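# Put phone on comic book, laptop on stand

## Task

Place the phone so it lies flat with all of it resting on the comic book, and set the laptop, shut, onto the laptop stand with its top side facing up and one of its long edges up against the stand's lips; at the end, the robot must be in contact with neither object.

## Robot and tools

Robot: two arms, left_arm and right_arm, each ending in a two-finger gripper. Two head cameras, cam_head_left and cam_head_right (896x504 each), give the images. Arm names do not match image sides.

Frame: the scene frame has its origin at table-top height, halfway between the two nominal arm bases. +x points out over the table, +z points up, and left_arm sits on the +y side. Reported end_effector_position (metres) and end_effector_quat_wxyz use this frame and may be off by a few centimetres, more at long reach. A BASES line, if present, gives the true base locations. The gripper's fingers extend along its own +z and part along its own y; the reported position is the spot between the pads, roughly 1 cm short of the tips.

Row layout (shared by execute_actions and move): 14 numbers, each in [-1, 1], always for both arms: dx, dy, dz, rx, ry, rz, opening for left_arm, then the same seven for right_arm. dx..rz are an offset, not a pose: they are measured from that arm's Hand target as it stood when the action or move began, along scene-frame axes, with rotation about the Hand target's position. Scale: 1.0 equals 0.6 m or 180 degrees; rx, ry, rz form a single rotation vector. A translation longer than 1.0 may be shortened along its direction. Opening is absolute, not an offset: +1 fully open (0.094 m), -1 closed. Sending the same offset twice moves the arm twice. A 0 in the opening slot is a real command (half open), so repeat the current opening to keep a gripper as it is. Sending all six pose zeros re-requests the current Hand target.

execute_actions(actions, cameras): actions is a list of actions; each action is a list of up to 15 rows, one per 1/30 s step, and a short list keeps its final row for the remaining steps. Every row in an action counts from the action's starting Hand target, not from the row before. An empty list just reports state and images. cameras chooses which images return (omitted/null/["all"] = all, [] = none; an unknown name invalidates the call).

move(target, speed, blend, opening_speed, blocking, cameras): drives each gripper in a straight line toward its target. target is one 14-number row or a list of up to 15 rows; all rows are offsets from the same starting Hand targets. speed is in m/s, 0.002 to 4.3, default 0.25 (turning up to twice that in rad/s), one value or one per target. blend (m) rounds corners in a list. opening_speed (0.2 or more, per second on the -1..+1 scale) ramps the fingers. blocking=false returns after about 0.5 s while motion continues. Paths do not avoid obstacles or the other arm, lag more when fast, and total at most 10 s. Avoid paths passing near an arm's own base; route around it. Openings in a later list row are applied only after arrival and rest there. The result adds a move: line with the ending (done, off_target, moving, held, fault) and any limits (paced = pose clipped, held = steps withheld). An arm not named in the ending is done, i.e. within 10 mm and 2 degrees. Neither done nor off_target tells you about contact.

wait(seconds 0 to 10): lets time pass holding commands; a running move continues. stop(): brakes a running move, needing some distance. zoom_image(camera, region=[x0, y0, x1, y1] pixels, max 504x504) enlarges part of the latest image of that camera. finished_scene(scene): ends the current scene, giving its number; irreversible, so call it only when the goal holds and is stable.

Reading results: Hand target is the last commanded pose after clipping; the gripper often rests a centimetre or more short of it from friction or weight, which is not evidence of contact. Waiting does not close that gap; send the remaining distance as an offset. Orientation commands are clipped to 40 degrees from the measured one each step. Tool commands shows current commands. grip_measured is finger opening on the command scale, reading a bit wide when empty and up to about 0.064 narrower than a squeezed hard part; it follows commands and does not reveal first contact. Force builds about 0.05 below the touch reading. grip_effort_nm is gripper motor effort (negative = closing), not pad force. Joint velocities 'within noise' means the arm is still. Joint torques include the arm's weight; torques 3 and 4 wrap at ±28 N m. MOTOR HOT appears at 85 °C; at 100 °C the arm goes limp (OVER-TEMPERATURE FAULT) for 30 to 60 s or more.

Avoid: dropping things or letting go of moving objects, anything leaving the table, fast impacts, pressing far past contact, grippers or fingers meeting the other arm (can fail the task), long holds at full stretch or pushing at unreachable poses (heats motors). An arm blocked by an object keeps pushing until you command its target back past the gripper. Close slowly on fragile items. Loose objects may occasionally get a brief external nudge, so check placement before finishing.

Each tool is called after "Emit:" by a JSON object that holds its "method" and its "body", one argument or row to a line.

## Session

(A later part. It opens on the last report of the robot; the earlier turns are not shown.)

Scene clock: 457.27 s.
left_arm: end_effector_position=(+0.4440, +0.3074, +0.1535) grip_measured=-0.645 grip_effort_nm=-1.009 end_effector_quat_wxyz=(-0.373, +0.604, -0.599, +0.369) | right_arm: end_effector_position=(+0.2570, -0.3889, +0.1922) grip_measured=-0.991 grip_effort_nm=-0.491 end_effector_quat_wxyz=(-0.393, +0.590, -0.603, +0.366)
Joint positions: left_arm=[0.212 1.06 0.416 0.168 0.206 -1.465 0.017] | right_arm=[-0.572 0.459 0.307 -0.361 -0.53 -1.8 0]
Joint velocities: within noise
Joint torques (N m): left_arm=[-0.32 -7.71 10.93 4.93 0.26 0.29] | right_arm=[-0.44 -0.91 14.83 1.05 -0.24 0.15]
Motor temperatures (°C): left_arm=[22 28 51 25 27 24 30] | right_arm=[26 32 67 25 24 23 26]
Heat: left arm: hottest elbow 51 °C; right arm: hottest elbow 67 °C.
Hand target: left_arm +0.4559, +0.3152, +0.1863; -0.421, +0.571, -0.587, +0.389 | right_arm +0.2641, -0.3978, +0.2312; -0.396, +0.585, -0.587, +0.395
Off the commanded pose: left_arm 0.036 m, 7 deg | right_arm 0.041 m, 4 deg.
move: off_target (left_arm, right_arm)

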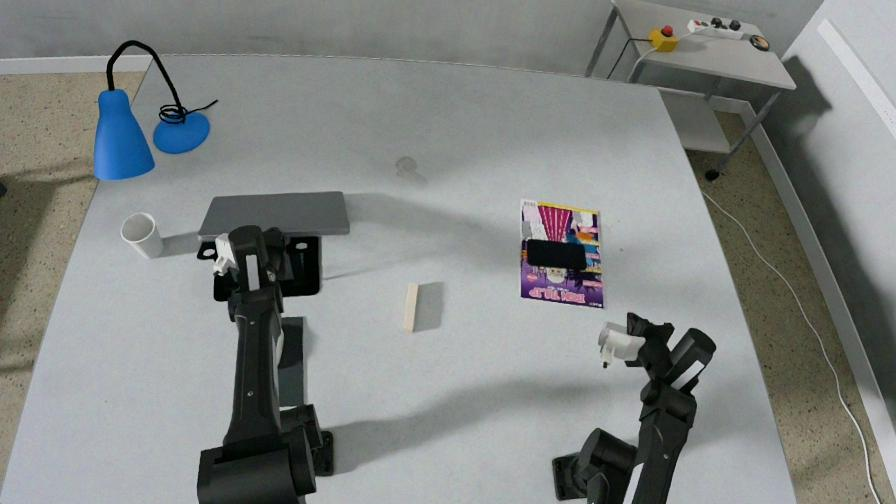

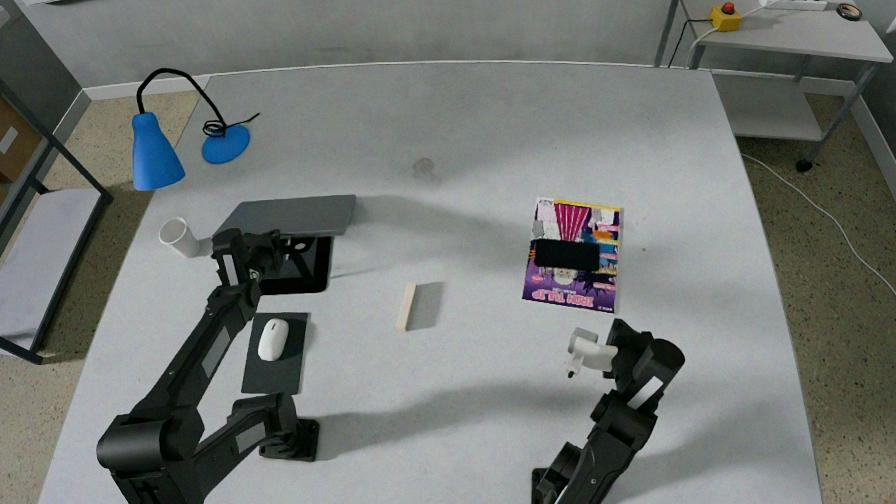

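Emit:
{"method": "move", "body": {
  "target": [0.008,0.0,0.036,0.0,0.017,0,-1,0,0,0,0,0,0,-1],
  "speed": 0.05
}}

Emit:
{"method": "zoom_image", "body": {
  "camera": "cam_head_left",
  "region": [150, 170, 340, 304]
}}

Emit:
{"method": "zoom_image", "body": {
  "camera": "cam_head_right",
  "region": [165, 165, 355, 299]
}}

Scene clock: 462.53 s.
left_arm: end_effector_position=(+0.4375, +0.3069, +0.1501) grip_measured=-0.645 grip_effort_nm=-1.009 end_effector_quat_wxyz=(-0.353, +0.619, -0.606, +0.354) | right_arm: end_effector_position=(+0.2570, -0.3889, +0.1922) grip_measured=-0.991 grip_effort_nm=-0.486 end_effector_quat_wxyz=(-0.393, +0.590, -0.603, +0.366)
Joint positions: left_arm=[0.212 1.037 0.432 0.07 0.2 -1.465 0.017] | right_arm=[-0.572 0.459 0.307 -0.361 -0.53 -1.8 0]
Joint velocities: within noise
Joint torques (N m): left_arm=[-1.2 -9.35 16.61 2.1 -0.03 0.45] | right_arm=[-0.32 -0.85 14.8 1.06 -0.23 0.15]
Motor temperatures (°C): left_arm=[22 28 50 25 27 24 30] | right_arm=[26 32 68 25 24 23 26]
Heat: left arm: hottest elbow 50 °C; right arm: hottest elbow 68 °C.
Hand target: left_arm +0.4606, +0.3152, +0.2079; -0.405, +0.582, -0.598, +0.374 | right_arm +0.2641, -0.3978, +0.2312; -0.396, +0.585, -0.587, +0.395
Off the commanded pose: left_arm 0.063 m, 8 deg | right_arm 0.041 m, 4 deg.
move: off_target (left_arm, right_arm)

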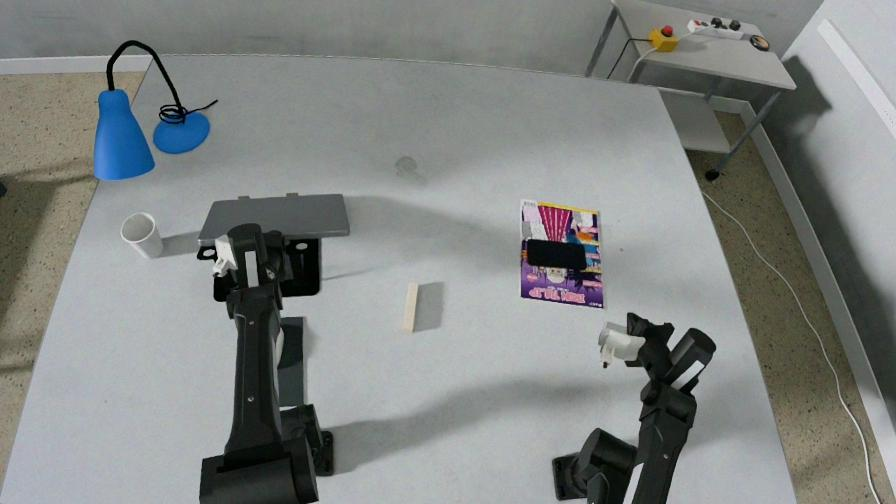

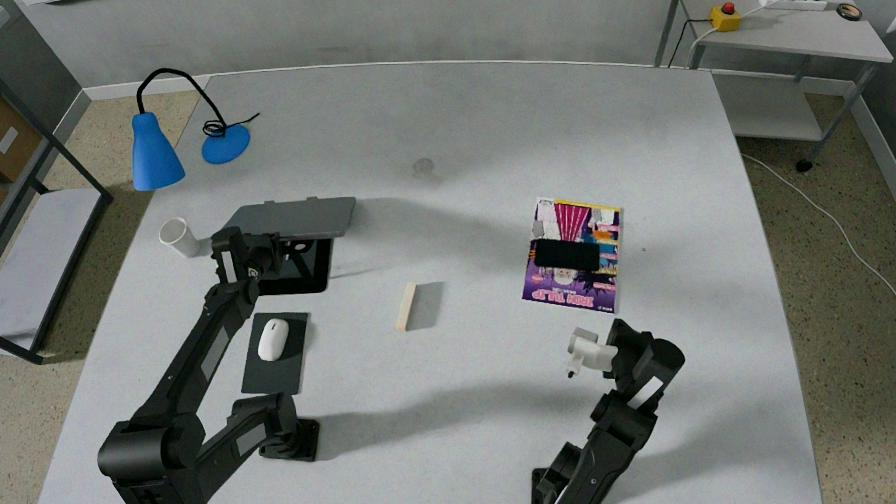

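Scaled by 2.653.

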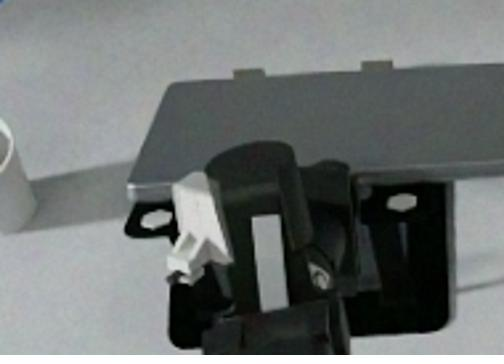

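Scaled by 2.653.

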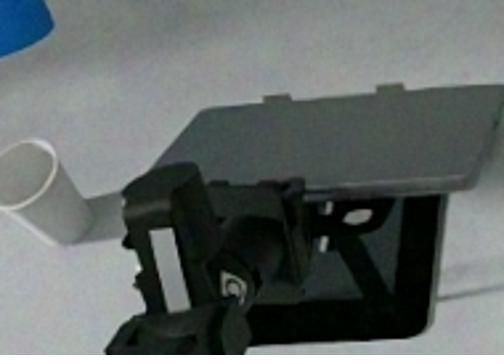

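Emit:
{"method": "move", "body": {
  "target": [-0.01,0.0,-0.03,0.0,0.0,0,-0.35,0,0,0,0,0,0,-1],
  "speed": 0.02,
  "opening_speed": 0.4
}}

Emit:
{"method": "zoom_image", "body": {
  "camera": "cam_head_left",
  "region": [150, 170, 340, 304]
}}

Emit:
{"method": "zoom_image", "body": {
  "camera": "cam_head_right",
  "region": [165, 165, 355, 299]
}}

Scene clock: 468.27 s.
left_arm: end_effector_position=(+0.4431, +0.3073, +0.1631) grip_measured=-0.353 grip_effort_nm=0.125 end_effector_quat_wxyz=(-0.377, +0.597, -0.608, +0.363) | right_arm: end_effector_position=(+0.2570, -0.3889, +0.1922) grip_measured=-0.991 grip_effort_nm=-0.491 end_effector_quat_wxyz=(-0.393, +0.590, -0.603, +0.366)
Joint positions: left_arm=[0.212 1.031 0.432 0.12 0.205 -1.437 0.03] | right_arm=[-0.572 0.459 0.307 -0.361 -0.53 -1.8 0]
Joint velocities: within noise
Joint torques (N m): left_arm=[0.09 -7.82 12.85 2.62 0.09 0.21] | right_arm=[-0.32 -0.85 14.82 1.05 -0.23 0.15]
Motor temperatures (°C): left_arm=[22 28 50 25 27 24 30] | right_arm=[26 32 68 25 24 23 26]
Heat: left arm: hottest elbow 50 °C; right arm: hottest elbow 68 °C.
Hand target: left_arm +0.4546, +0.3151, +0.1898; -0.405, +0.582, -0.598, +0.374 | right_arm +0.2641, -0.3978, +0.2312; -0.396, +0.585, -0.587, +0.395
Off the commanded pose: left_arm 0.030 m, 4 deg | right_arm 0.041 m, 4 deg.
move: off_target (left_arm, right_arm)

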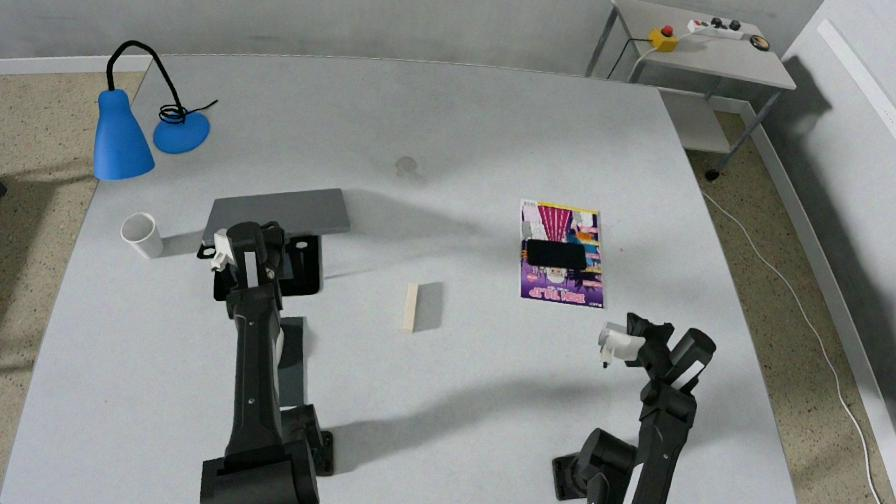

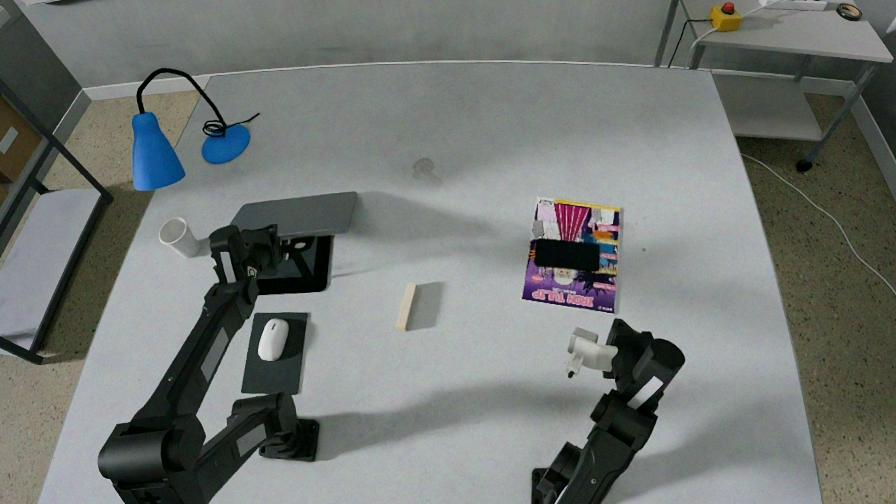

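Scaled by 2.653.

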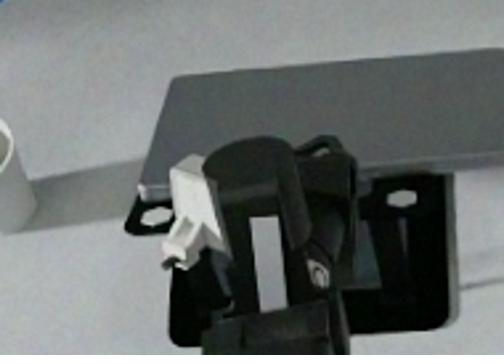

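Scaled by 2.653.

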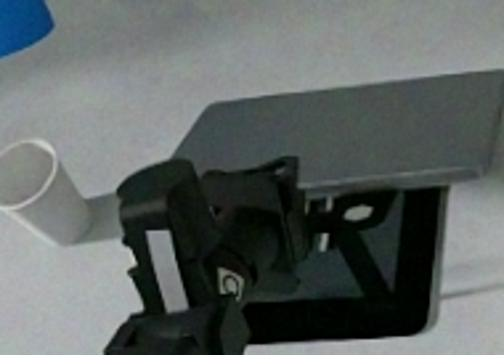

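Emit:
{"method": "move", "body": {
  "target": [-0.012,0.0,-0.03,0.0,0.017,0,-0.35,0,0,0,0,0,0,-1],
  "speed": 0.04
}}

Emit:
{"method": "zoom_image", "body": {
  "camera": "cam_head_left",
  "region": [150, 170, 340, 304]
}}

Emit:
{"method": "zoom_image", "body": {
  "camera": "cam_head_right",
  "region": [165, 165, 355, 299]
}}

Scene clock: 474.50 s.
left_arm: end_effector_position=(+0.4430, +0.3079, +0.1629) grip_measured=-0.352 grip_effort_nm=0.125 end_effector_quat_wxyz=(-0.380, +0.593, -0.612, +0.360) | right_arm: end_effector_position=(+0.2570, -0.3889, +0.1922) grip_measured=-0.991 grip_effort_nm=-0.486 end_effector_quat_wxyz=(-0.393, +0.590, -0.603, +0.366)
Joint positions: left_arm=[0.213 1.031 0.432 0.119 0.205 -1.423 0.03] | right_arm=[-0.572 0.459 0.307 -0.361 -0.53 -1.8 0]
Joint velocities: within noise
Joint torques (N m): left_arm=[-0.44 -6.42 11.78 1.72 0.07 0.16] | right_arm=[-0.26 -0.85 14.82 1.06 -0.23 0.14]
Motor temperatures (°C): left_arm=[22 28 50 25 27 24 30] | right_arm=[26 32 68 25 24 23 26]
Heat: left arm: hottest elbow 50 °C; right arm: hottest elbow 68 °C.
Hand target: left_arm +0.4474, +0.3152, +0.1719; -0.389, +0.591, -0.609, +0.358 | right_arm +0.2641, -0.3978, +0.2312; -0.396, +0.585, -0.587, +0.395
Off the commanded pose: left_arm 0.012 m, 1 deg | right_arm 0.041 m, 4 deg.
move: off_target (left_arm, right_arm)

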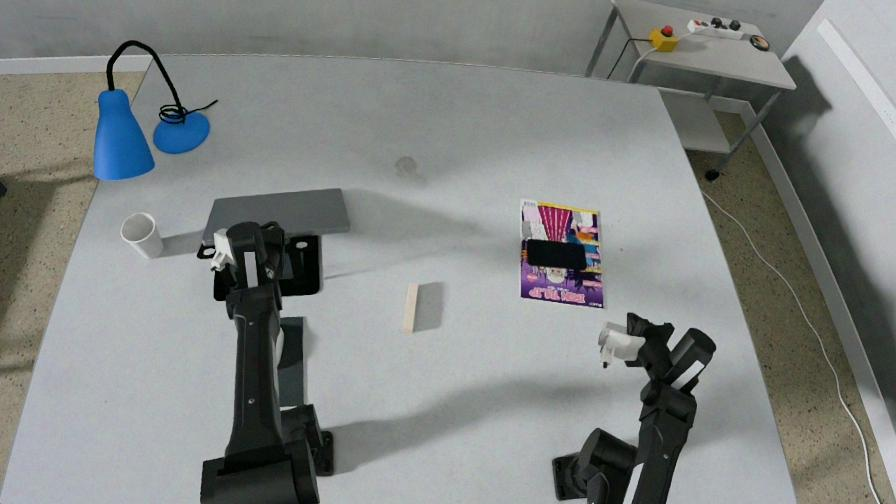

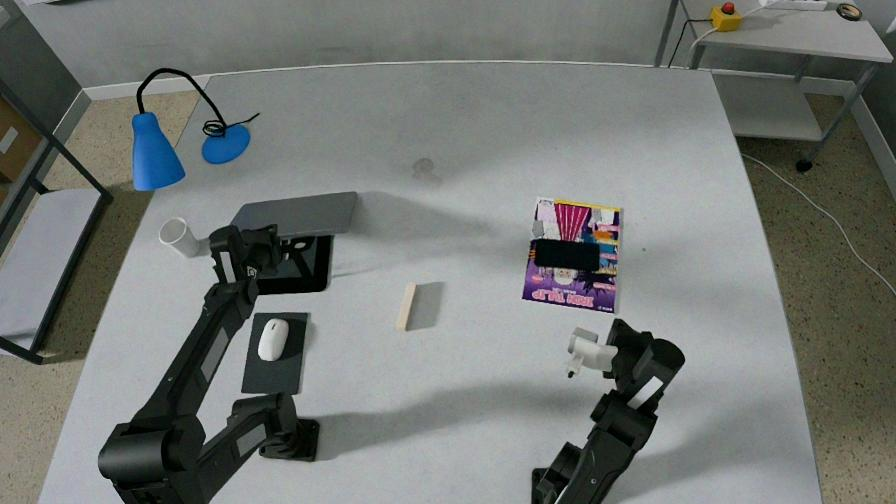

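Scaled by 2.653.

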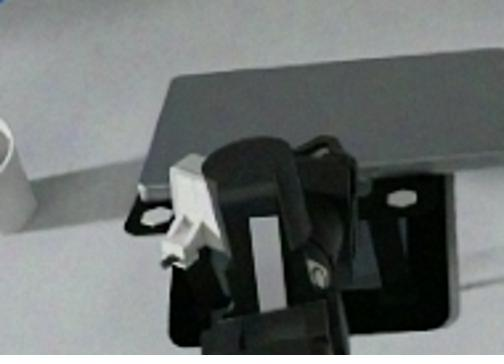

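Scaled by 2.653.

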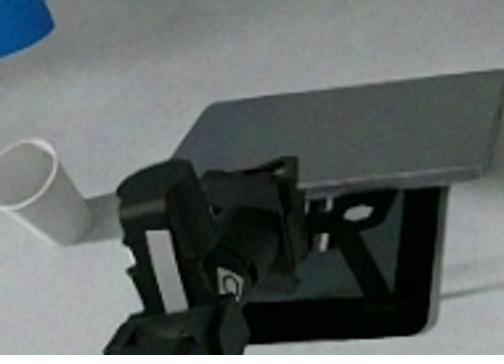

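Emit:
{"method": "move", "body": {
  "target": [0.0,0.0,0.0,0.0,0.0,0,-1,0,0,0,0,0,0,-1],
  "speed": 0.04,
  "opening_speed": 0.3,
  "cameras": []
}}

Emit:
{"method": "move", "body": {
  "target": [
    [0.01,0.0,0.1,0.0,0.01,0,-1,0,0,0,0,0,0,-1],
    [-0.01,0.0,0.13,0.0,0.02,-0.011,-1,0,0,0,0,0,0,-1]
  ],
  "speed": 0.06
}}

Emit:
{"method": "zoom_image", "body": {
  "camera": "cam_head_left",
  "region": [150, 170, 340, 304]
}}

Emit:
{"method": "zoom_image", "body": {
  "camera": "cam_head_right",
  "region": [165, 165, 355, 299]
}}

Scene clock: 482.97 s.
left_arm: end_effector_position=(+0.4428, +0.3080, +0.1627) grip_measured=-0.978 grip_effort_nm=-0.926 end_effector_quat_wxyz=(-0.380, +0.593, -0.612, +0.360) | right_arm: end_effector_position=(+0.2570, -0.3889, +0.1922) grip_measured=-0.991 grip_effort_nm=-0.486 end_effector_quat_wxyz=(-0.393, +0.590, -0.603, +0.366)
Joint positions: left_arm=[0.214 1.031 0.432 0.119 0.205 -1.423 0.001] | right_arm=[-0.572 0.459 0.307 -0.361 -0.53 -1.8 0]
Joint velocities: within noise
Joint torques (N m): left_arm=[-0.79 -7.36 11.79 1.5 0.03 0.15] | right_arm=[-0.38 -0.91 14.83 1.07 -0.22 0.15]
Motor temperatures (°C): left_arm=[22 28 49 24 27 24 30] | right_arm=[26 32 68 25 24 23 26]
Heat: left arm: hottest elbow 49 °C; right arm: hottest elbow 68 °C.
Hand target: left_arm +0.4474, +0.3153, +0.1718; -0.389, +0.592, -0.609, +0.358 | right_arm +0.2641, -0.3978, +0.2312; -0.396, +0.585, -0.587, +0.395
Off the commanded pose: left_arm 0.012 m, 1 deg | right_arm 0.041 m, 4 deg.
move: off_target (left_arm, right_arm)
No camera images: "cameras" was empty.

Scene clock: 485.07 s.
left_arm: end_effector_position=(+0.4244, +0.3049, +0.2047) grip_measured=-0.981 grip_effort_nm=-1.004 end_effector_quat_wxyz=(-0.330, +0.608, -0.641, +0.333) | right_arm: end_effector_position=(+0.2570, -0.3889, +0.1922) grip_measured=-0.991 grip_effort_nm=-0.486 end_effector_quat_wxyz=(-0.393, +0.590, -0.603, +0.366)
Joint positions: left_arm=[0.232 0.898 0.564 -0.281 0.241 -1.381 0.001] | right_arm=[-0.572 0.459 0.307 -0.361 -0.53 -1.8 0]
Joint velocities: within noise
Joint torques (N m): left_arm=[-0.73 -6.77 18.06 1.21 0.11 0.18] | right_arm=[-0.38 -0.91 14.82 1.05 -0.23 0.15]
Motor temperatures (°C): left_arm=[22 28 49 24 27 24 30] | right_arm=[26 32 68 25 24 23 26]
Heat: left arm: hottest elbow 49 °C; right arm: hottest elbow 68 °C.
Hand target: left_arm +0.4415, +0.3152, +0.2500; -0.363, +0.592, -0.631, +0.346 | right_arm +0.2641, -0.3978, +0.2312; -0.396, +0.585, -0.587, +0.395
Off the commanded pose: left_arm 0.049 m, 5 deg | right_arm 0.041 m, 4 deg.
move: off_target (left_arm, right_arm)

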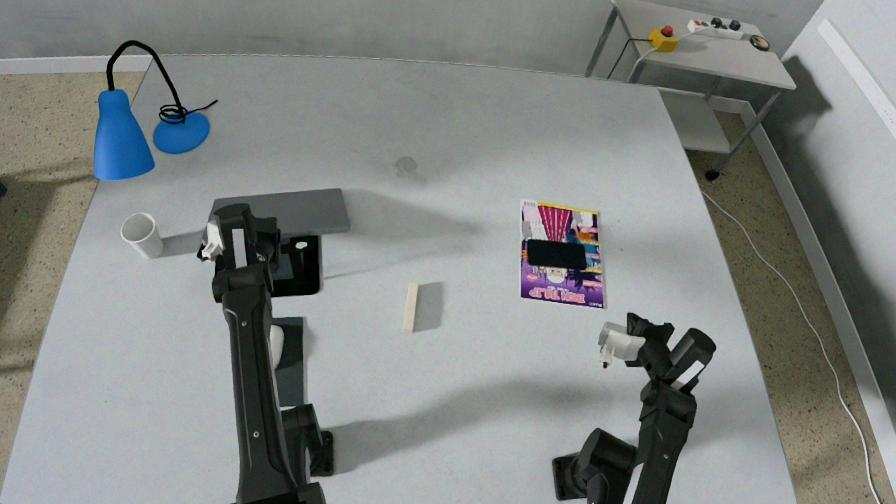

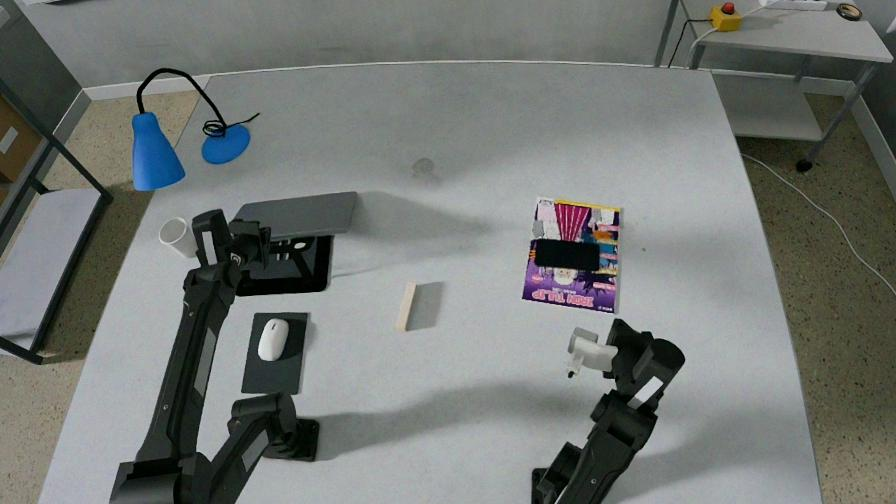

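Scaled by 2.653.

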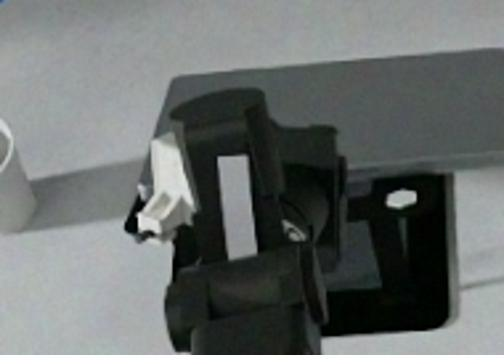

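Scaled by 2.653.

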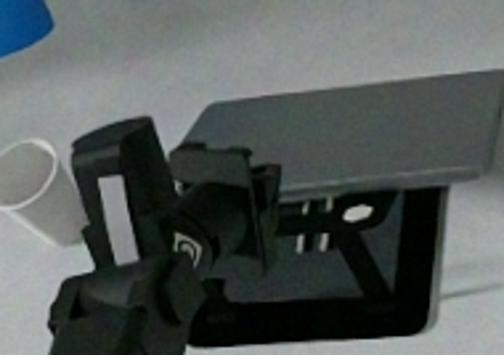

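Emit:
{"method": "move", "body": {
  "target": [-0.16,0.02,0.15,0.0,0.0,0,-1,0,0,0,0,0,0,-1],
  "speed": 0.2
}}

Emit:
{"method": "zoom_image", "body": {
  "camera": "cam_head_left",
  "region": [180, 170, 370, 304]
}}

Emit:
{"method": "zoom_image", "body": {
  "camera": "cam_head_right",
  "region": [195, 175, 385, 309]
}}

Scene clock: 489.57 s.
left_arm: end_effector_position=(+0.3404, +0.3199, +0.2972) grip_measured=-0.981 grip_effort_nm=-1.004 end_effector_quat_wxyz=(-0.331, +0.607, -0.637, +0.340) | right_arm: end_effector_position=(+0.2570, -0.3889, +0.1922) grip_measured=-0.991 grip_effort_nm=-0.486 end_effector_quat_wxyz=(-0.393, +0.590, -0.603, +0.366)
Joint positions: left_arm=[0.435 0.594 0.692 -0.74 0.413 -1.269 0.001] | right_arm=[-0.572 0.459 0.307 -0.361 -0.53 -1.8 0]
Joint velocities: within noise
Joint torques (N m): left_arm=[-0.73 -1.96 18.44 1.4 0.2 0.18] | right_arm=[-0.32 -0.79 14.8 1.07 -0.23 0.15]
Motor temperatures (°C): left_arm=[22 27 49 24 27 24 30] | right_arm=[26 32 68 25 24 23 26]
Heat: left arm: hottest elbow 49 °C; right arm: hottest elbow 68 °C.
Hand target: left_arm +0.3455, +0.3273, +0.3399; -0.363, +0.592, -0.631, +0.346 | right_arm +0.2641, -0.3978, +0.2312; -0.396, +0.585, -0.587, +0.395
Off the commanded pose: left_arm 0.044 m, 4 deg | right_arm 0.041 m, 4 deg.
move: off_target (left_arm, right_arm)

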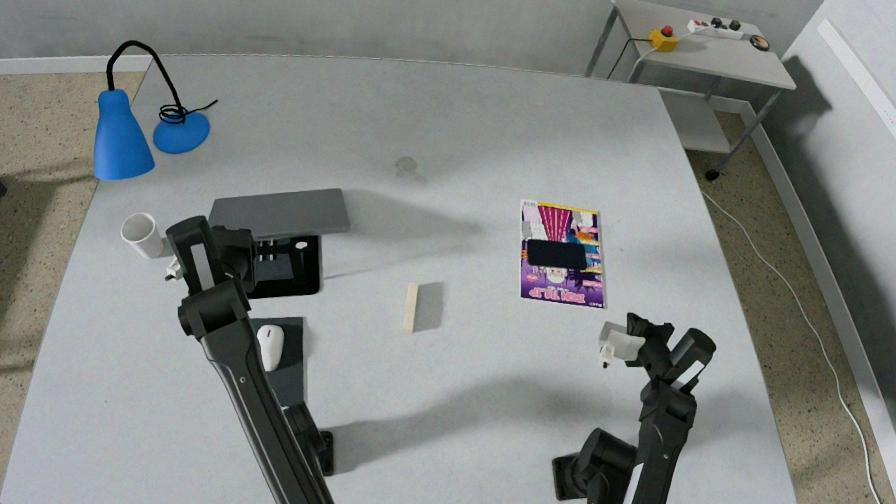

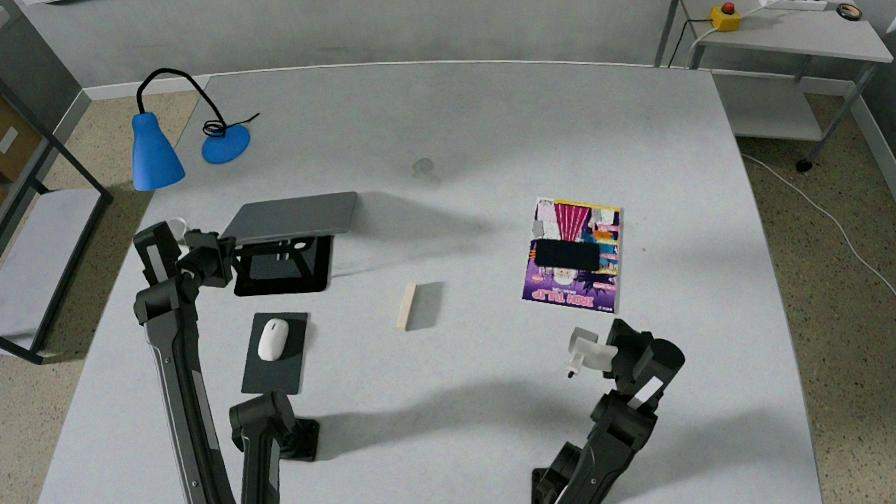

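Scaled by 2.653.

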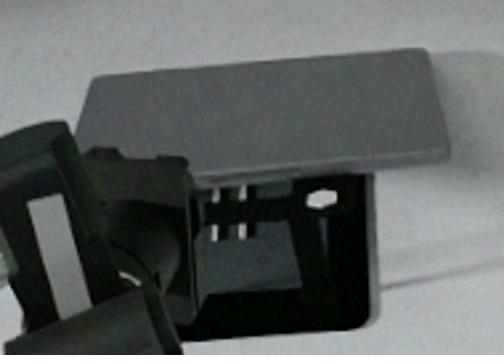

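Scaled by 2.653.

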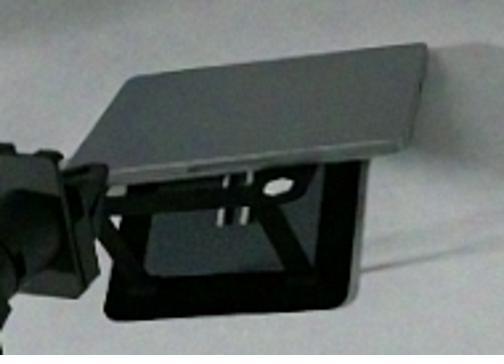

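Emit:
{"method": "zoom_image", "body": {
  "camera": "cam_head_left",
  "region": [205, 175, 355, 235]
}}

Emit:
{"method": "zoom_image", "body": {
  "camera": "cam_head_right",
  "region": [230, 180, 370, 240]
}}

Scaled by 3.360.

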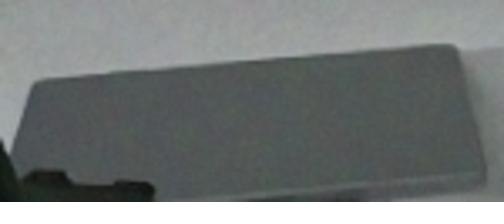

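Scaled by 3.600.

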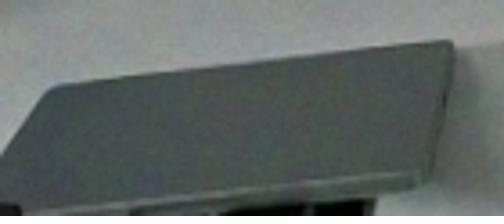

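Emit:
{"method": "move", "body": {
  "target": [0.055,0.026,-0.19,0.0,0.0,0.02,-1,0,0,0,0,0,0,-1],
  "speed": 0.12
}}

Emit:
{"method": "zoom_image", "body": {
  "camera": "cam_head_left",
  "region": [180, 170, 370, 304]
}}

Emit:
{"method": "zoom_image", "body": {
  "camera": "cam_head_right",
  "region": [195, 175, 385, 309]
}}

Scene clock: 517.37 s.
left_arm: end_effector_position=(+0.3750, +0.3465, +0.2287) grip_measured=-0.981 grip_effort_nm=-1.004 end_effector_quat_wxyz=(-0.375, +0.614, -0.611, +0.330) | right_arm: end_effector_position=(+0.2570, -0.3889, +0.1922) grip_measured=-0.991 grip_effort_nm=-0.491 end_effector_quat_wxyz=(-0.393, +0.590, -0.603, +0.366)
Joint positions: left_arm=[0.422 0.714 0.514 -0.358 0.331 -1.309 0.001] | right_arm=[-0.572 0.459 0.307 -0.361 -0.53 -1.8 0]
Joint velocities: within noise
Joint torques (N m): left_arm=[-2.61 -2.78 10.89 2.55 -0.09 -0.06] | right_arm=[-0.32 -0.79 14.82 1.06 -0.23 0.15]
Motor temperatures (°C): left_arm=[22 27 51 24 27 24 30] | right_arm=[26 32 69 25 24 23 26]
Heat: left arm: hottest elbow 51 °C; right arm: hottest elbow 69 °C.
Hand target: left_arm +0.3784, +0.3428, +0.2258; -0.374, +0.611, -0.612, +0.335 | right_arm +0.2641, -0.3978, +0.2312; -0.396, +0.585, -0.587, +0.395
Off the commanded pose: left_arm 0.006 m, 1 deg | right_arm 0.041 m, 4 deg.
move: off_target (right_arm)

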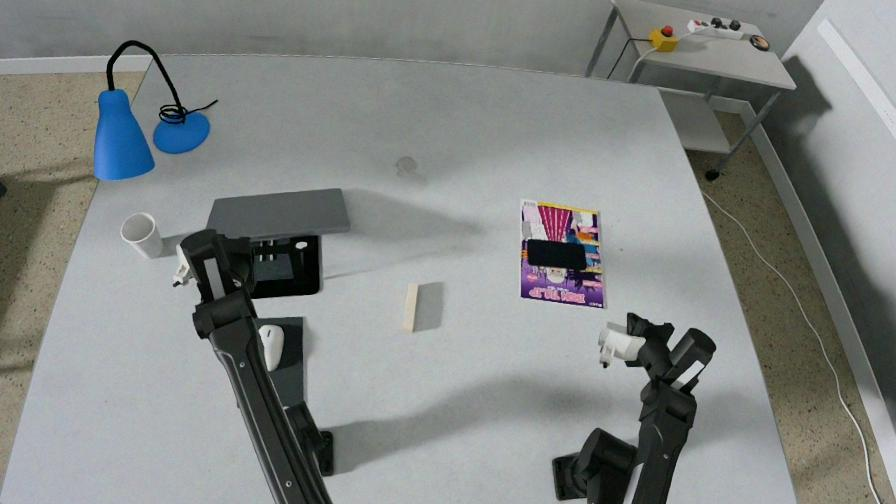

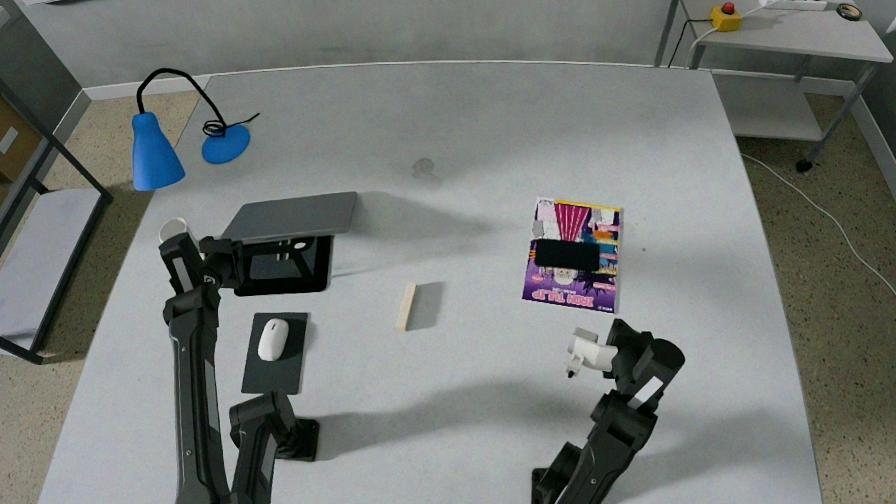

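Scaled by 2.653.

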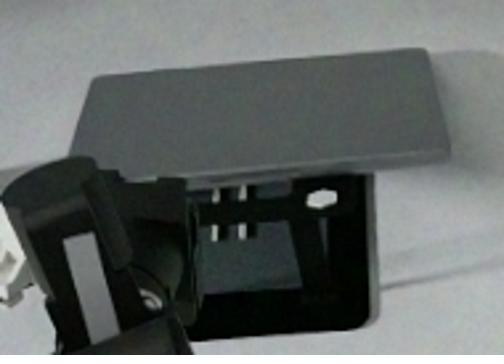

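Scaled by 2.653.

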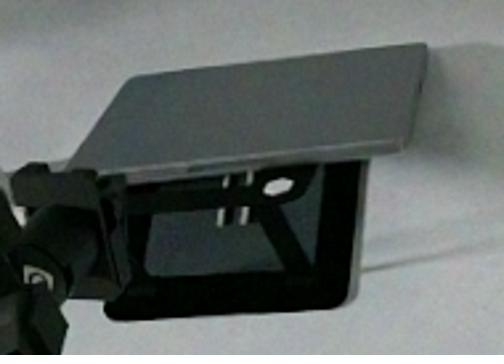

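Emit:
{"method": "move", "body": {
  "target": [0.0,-0.045,-0.105,0.0,0.0,0.0,-1,0,0,0,0,0,0,-1],
  "speed": 0.1
}}

Emit:
{"method": "zoom_image", "body": {
  "camera": "cam_head_left",
  "region": [205, 175, 355, 280]
}}

Emit:
{"method": "zoom_image", "body": {
  "camera": "cam_head_right",
  "region": [220, 180, 370, 285]
}}

Scene clock: 523.43 s.
left_arm: end_effector_position=(+0.3764, +0.3202, +0.1661) grip_measured=-0.981 grip_effort_nm=-1.004 end_effector_quat_wxyz=(-0.376, +0.613, -0.611, +0.330) | right_arm: end_effector_position=(+0.2570, -0.3889, +0.1922) grip_measured=-0.991 grip_effort_nm=-0.486 end_effector_quat_wxyz=(-0.393, +0.590, -0.603, +0.366)
Joint positions: left_arm=[0.304 0.759 0.354 -0.135 0.231 -1.372 0.001] | right_arm=[-0.572 0.459 0.307 -0.361 -0.53 -1.8 0]
Joint velocities: within noise
Joint torques (N m): left_arm=[-2.26 -3.08 10.1 2.65 -0.13 0.01] | right_arm=[-0.38 -0.85 14.83 1.06 -0.23 0.15]
Motor temperatures (°C): left_arm=[22 27 50 24 27 24 30] | right_arm=[26 32 69 25 24 23 26]
Heat: left arm: hottest elbow 50 °C; right arm: hottest elbow 69 °C.
Hand target: left_arm +0.3784, +0.3159, +0.1628; -0.374, +0.611, -0.612, +0.335 | right_arm +0.2641, -0.3978, +0.2312; -0.396, +0.585, -0.587, +0.395
Off the commanded pose: left_arm 0.006 m, 1 deg | right_arm 0.041 m, 4 deg.
move: off_target (right_arm)

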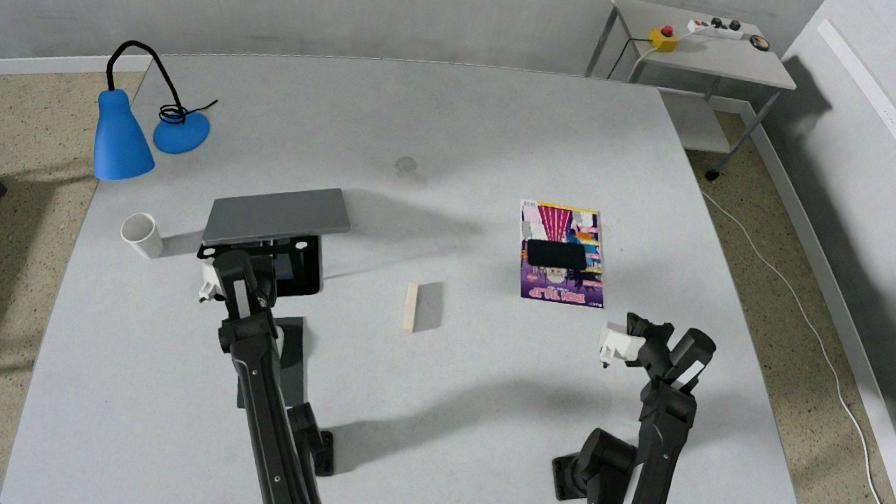

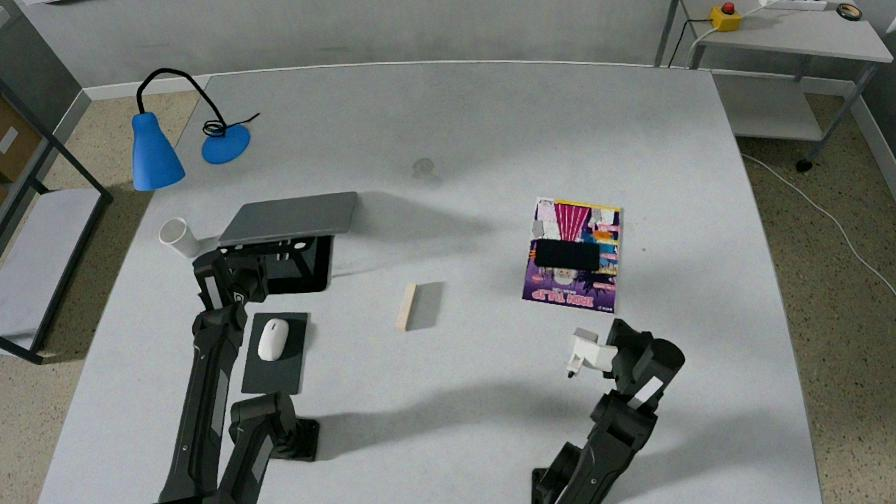

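Scaled by 3.360.

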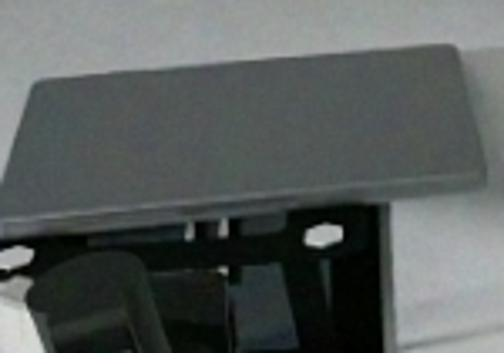

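Scaled by 3.360.

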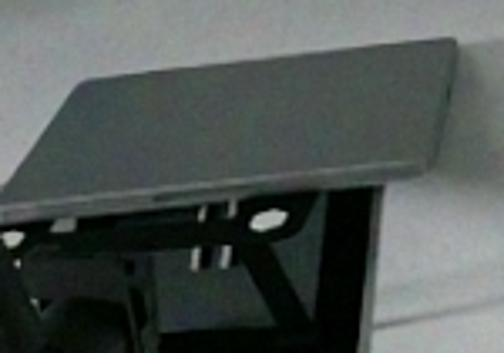

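Emit:
{"method": "move", "body": {
  "target": [0.075,0.006,-0.003,0.0,0.0,0.0,-1,0,0,0,0,0,0,-1],
  "speed": 0.04
}}

Emit:
{"method": "zoom_image", "body": {
  "camera": "cam_head_left",
  "region": [205, 175, 355, 280]
}}

Emit:
{"method": "zoom_image", "body": {
  "camera": "cam_head_right",
  "region": [220, 180, 370, 285]
}}

Scene clock: 528.33 s.
left_arm: end_effector_position=(+0.3955, +0.3169, +0.1276) grip_measured=-0.981 grip_effort_nm=-1.004 end_effector_quat_wxyz=(-0.348, +0.628, -0.620, +0.316) | right_arm: end_effector_position=(+0.2570, -0.3889, +0.1922) grip_measured=-0.991 grip_effort_nm=-0.491 end_effector_quat_wxyz=(-0.393, +0.590, -0.603, +0.366)
Joint positions: left_arm=[0.263 0.937 0.354 -0.023 0.196 -1.394 0.001] | right_arm=[-0.572 0.459 0.307 -0.361 -0.53 -1.8 0]
Joint velocities: within noise
Joint torques (N m): left_arm=[-2.37 -4.72 16.06 2.55 -0.11 -0.02] | right_arm=[-0.32 -0.91 14.83 1.07 -0.24 0.14]
Motor temperatures (°C): left_arm=[22 27 49 24 27 24 30] | right_arm=[26 32 69 25 24 23 26]
Heat: left arm: hottest elbow 49 °C; right arm: hottest elbow 69 °C.
Hand target: left_arm +0.4234, +0.3194, +0.1610; -0.374, +0.611, -0.612, +0.335 | right_arm +0.2641, -0.3978, +0.2312; -0.396, +0.585, -0.587, +0.395
Off the commanded pose: left_arm 0.044 m, 4 deg | right_arm 0.041 m, 4 deg.
move: off_target (left_arm, right_arm)

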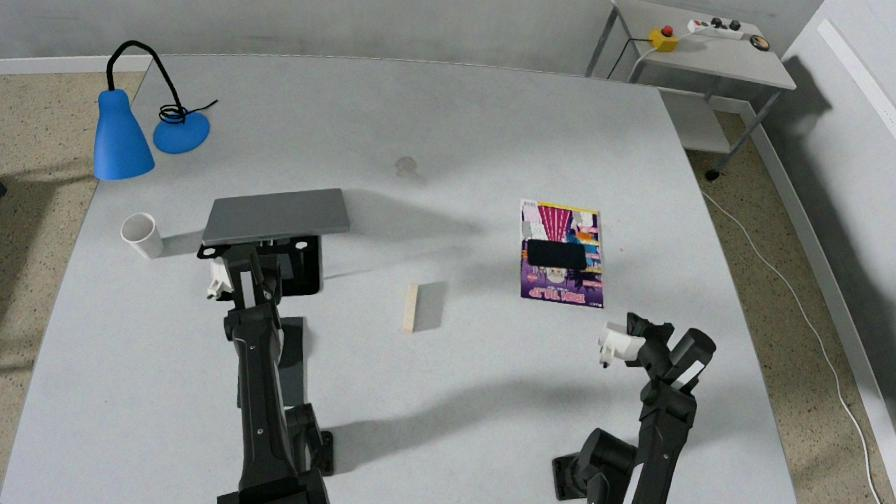

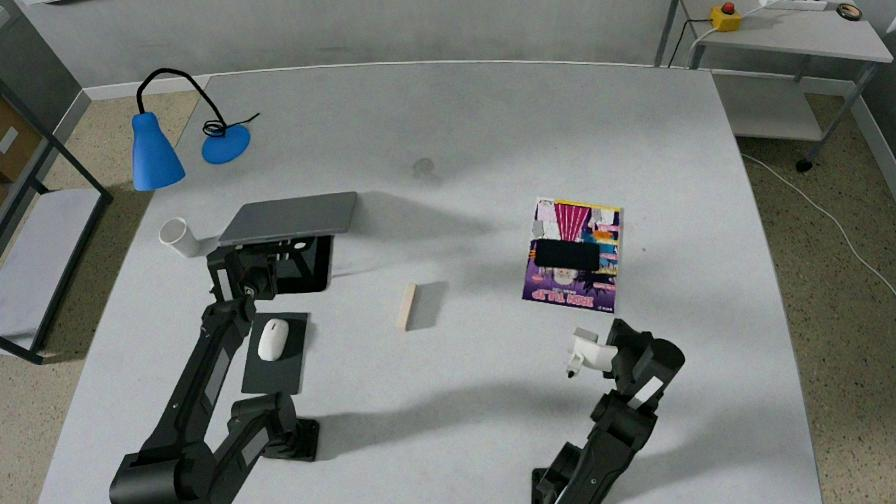

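Scaled by 3.360.

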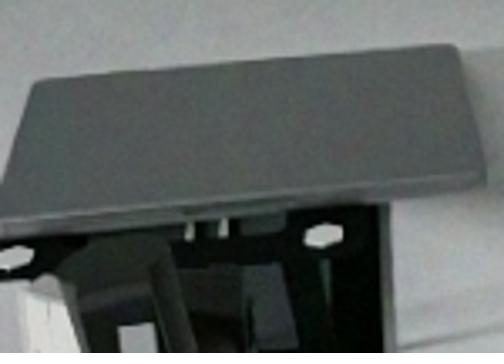

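Scaled by 3.360.

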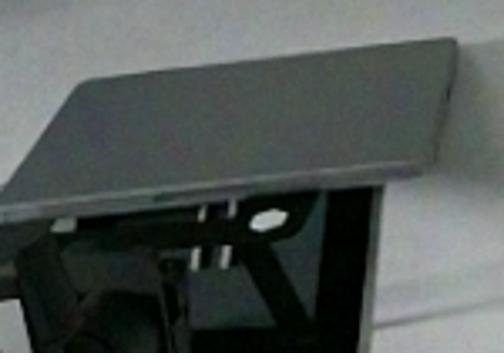

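Emit:
{"method": "move", "body": {
  "target": [
    [-0.06,0.0,-0.055,0.0,0.0,0.0,-1,0,0,0,0,0,0,-1],
    [-0.13,0.0,-0.04,0.0,0.0,0.0,-1,0,0,0,0,0,0,-1],
    [-0.13,0.0,0.045,0.0,0.0,0.0,-1,0,0,0,0,0,0,-1]
  ],
  "speed": 0.08
}}

Emit:
{"method": "zoom_image", "body": {
  "camera": "cam_head_left",
  "region": [205, 175, 355, 280]
}}

Emit:
{"method": "zoom_image", "body": {
  "camera": "cam_head_right",
  "region": [220, 180, 370, 285]
}}

Scene clock: 534.63 s.
left_arm: end_effector_position=(+0.3299, +0.3086, +0.1448) grip_measured=-0.981 grip_effort_nm=-0.999 end_effector_quat_wxyz=(-0.341, +0.627, -0.621, +0.325) | right_arm: end_effector_position=(+0.2570, -0.3889, +0.1922) grip_measured=-0.991 grip_effort_nm=-0.491 end_effector_quat_wxyz=(-0.393, +0.590, -0.603, +0.366)
Joint positions: left_arm=[0.349 0.582 0.284 -0.322 0.288 -1.352 0.001] | right_arm=[-0.572 0.459 0.307 -0.361 -0.53 -1.8 0]
Joint velocities: within noise
Joint torques (N m): left_arm=[-0.26 -1.9 17.94 1.33 0.18 0.13] | right_arm=[-0.32 -0.97 14.83 1.07 -0.23 0.15]
Motor temperatures (°C): left_arm=[22 27 49 24 27 24 30] | right_arm=[26 32 69 25 24 23 26]
Heat: left arm: hottest elbow 49 °C; right arm: hottest elbow 69 °C.
Hand target: left_arm +0.3455, +0.3194, +0.1882; -0.374, +0.611, -0.612, +0.335 | right_arm +0.2641, -0.3978, +0.2312; -0.396, +0.585, -0.587, +0.395
Off the commanded pose: left_arm 0.047 m, 4 deg | right_arm 0.041 m, 4 deg.
move: off_target (left_arm, right_arm)

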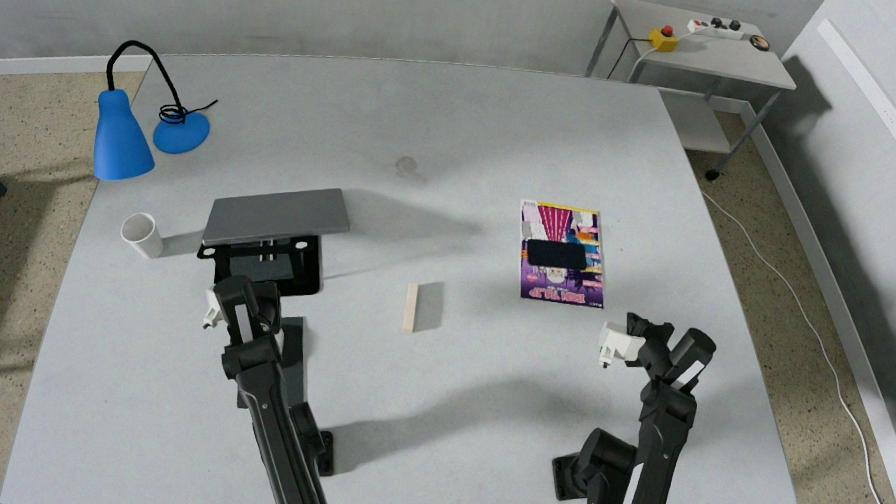

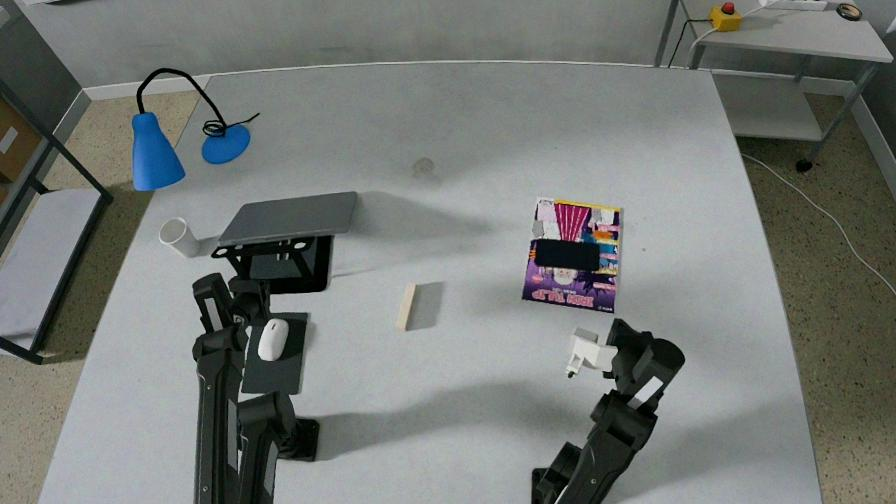

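Scaled by 3.360.

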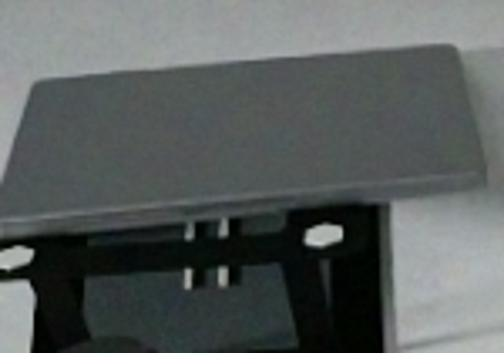

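Scaled by 3.360.

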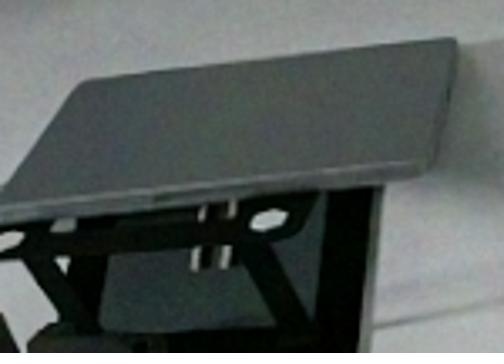

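Emit:
{"method": "move", "body": {
  "target": [
    [0.01,0.0,0.06,0.0,0.0,0.0,-1,0,0,0,0,0,0,-1],
    [0.06,0.0,0.06,0.0,0.0,0.0,-1,0,0,0,0,0,0,-1]
  ],
  "speed": 0.08,
  "cameras": []
}}

Scene clock: 540.20 s.
left_arm: end_effector_position=(+0.3567, +0.3160, +0.1797) grip_measured=-0.981 grip_effort_nm=-0.999 end_effector_quat_wxyz=(-0.342, +0.631, -0.621, +0.315) | right_arm: end_effector_position=(+0.2570, -0.3889, +0.1922) grip_measured=-0.991 grip_effort_nm=-0.486 end_effector_quat_wxyz=(-0.393, +0.590, -0.603, +0.366)
Joint positions: left_arm=[0.319 0.669 0.409 -0.363 0.244 -1.365 0.001] | right_arm=[-0.572 0.459 0.307 -0.361 -0.53 -1.8 0]
Joint velocities: within noise
Joint torques (N m): left_arm=[-2.73 -1.67 18.36 2.41 -0.03 0] | right_arm=[-0.32 -0.91 14.82 1.07 -0.23 0.15]
Motor temperatures (°C): left_arm=[22 27 49 24 27 24 30] | right_arm=[26 32 69 25 24 23 26]
Heat: left arm: hottest elbow 49 °C; right arm: hottest elbow 69 °C.
Hand target: left_arm +0.3815, +0.3193, +0.2240; -0.374, +0.611, -0.612, +0.335 | right_arm +0.2641, -0.3978, +0.2312; -0.396, +0.585, -0.587, +0.395
Off the commanded pose: left_arm 0.051 m, 5 deg | right_arm 0.041 m, 4 deg.
move: off_target (left_arm, right_arm)
No camera images: "cameras" was empty.


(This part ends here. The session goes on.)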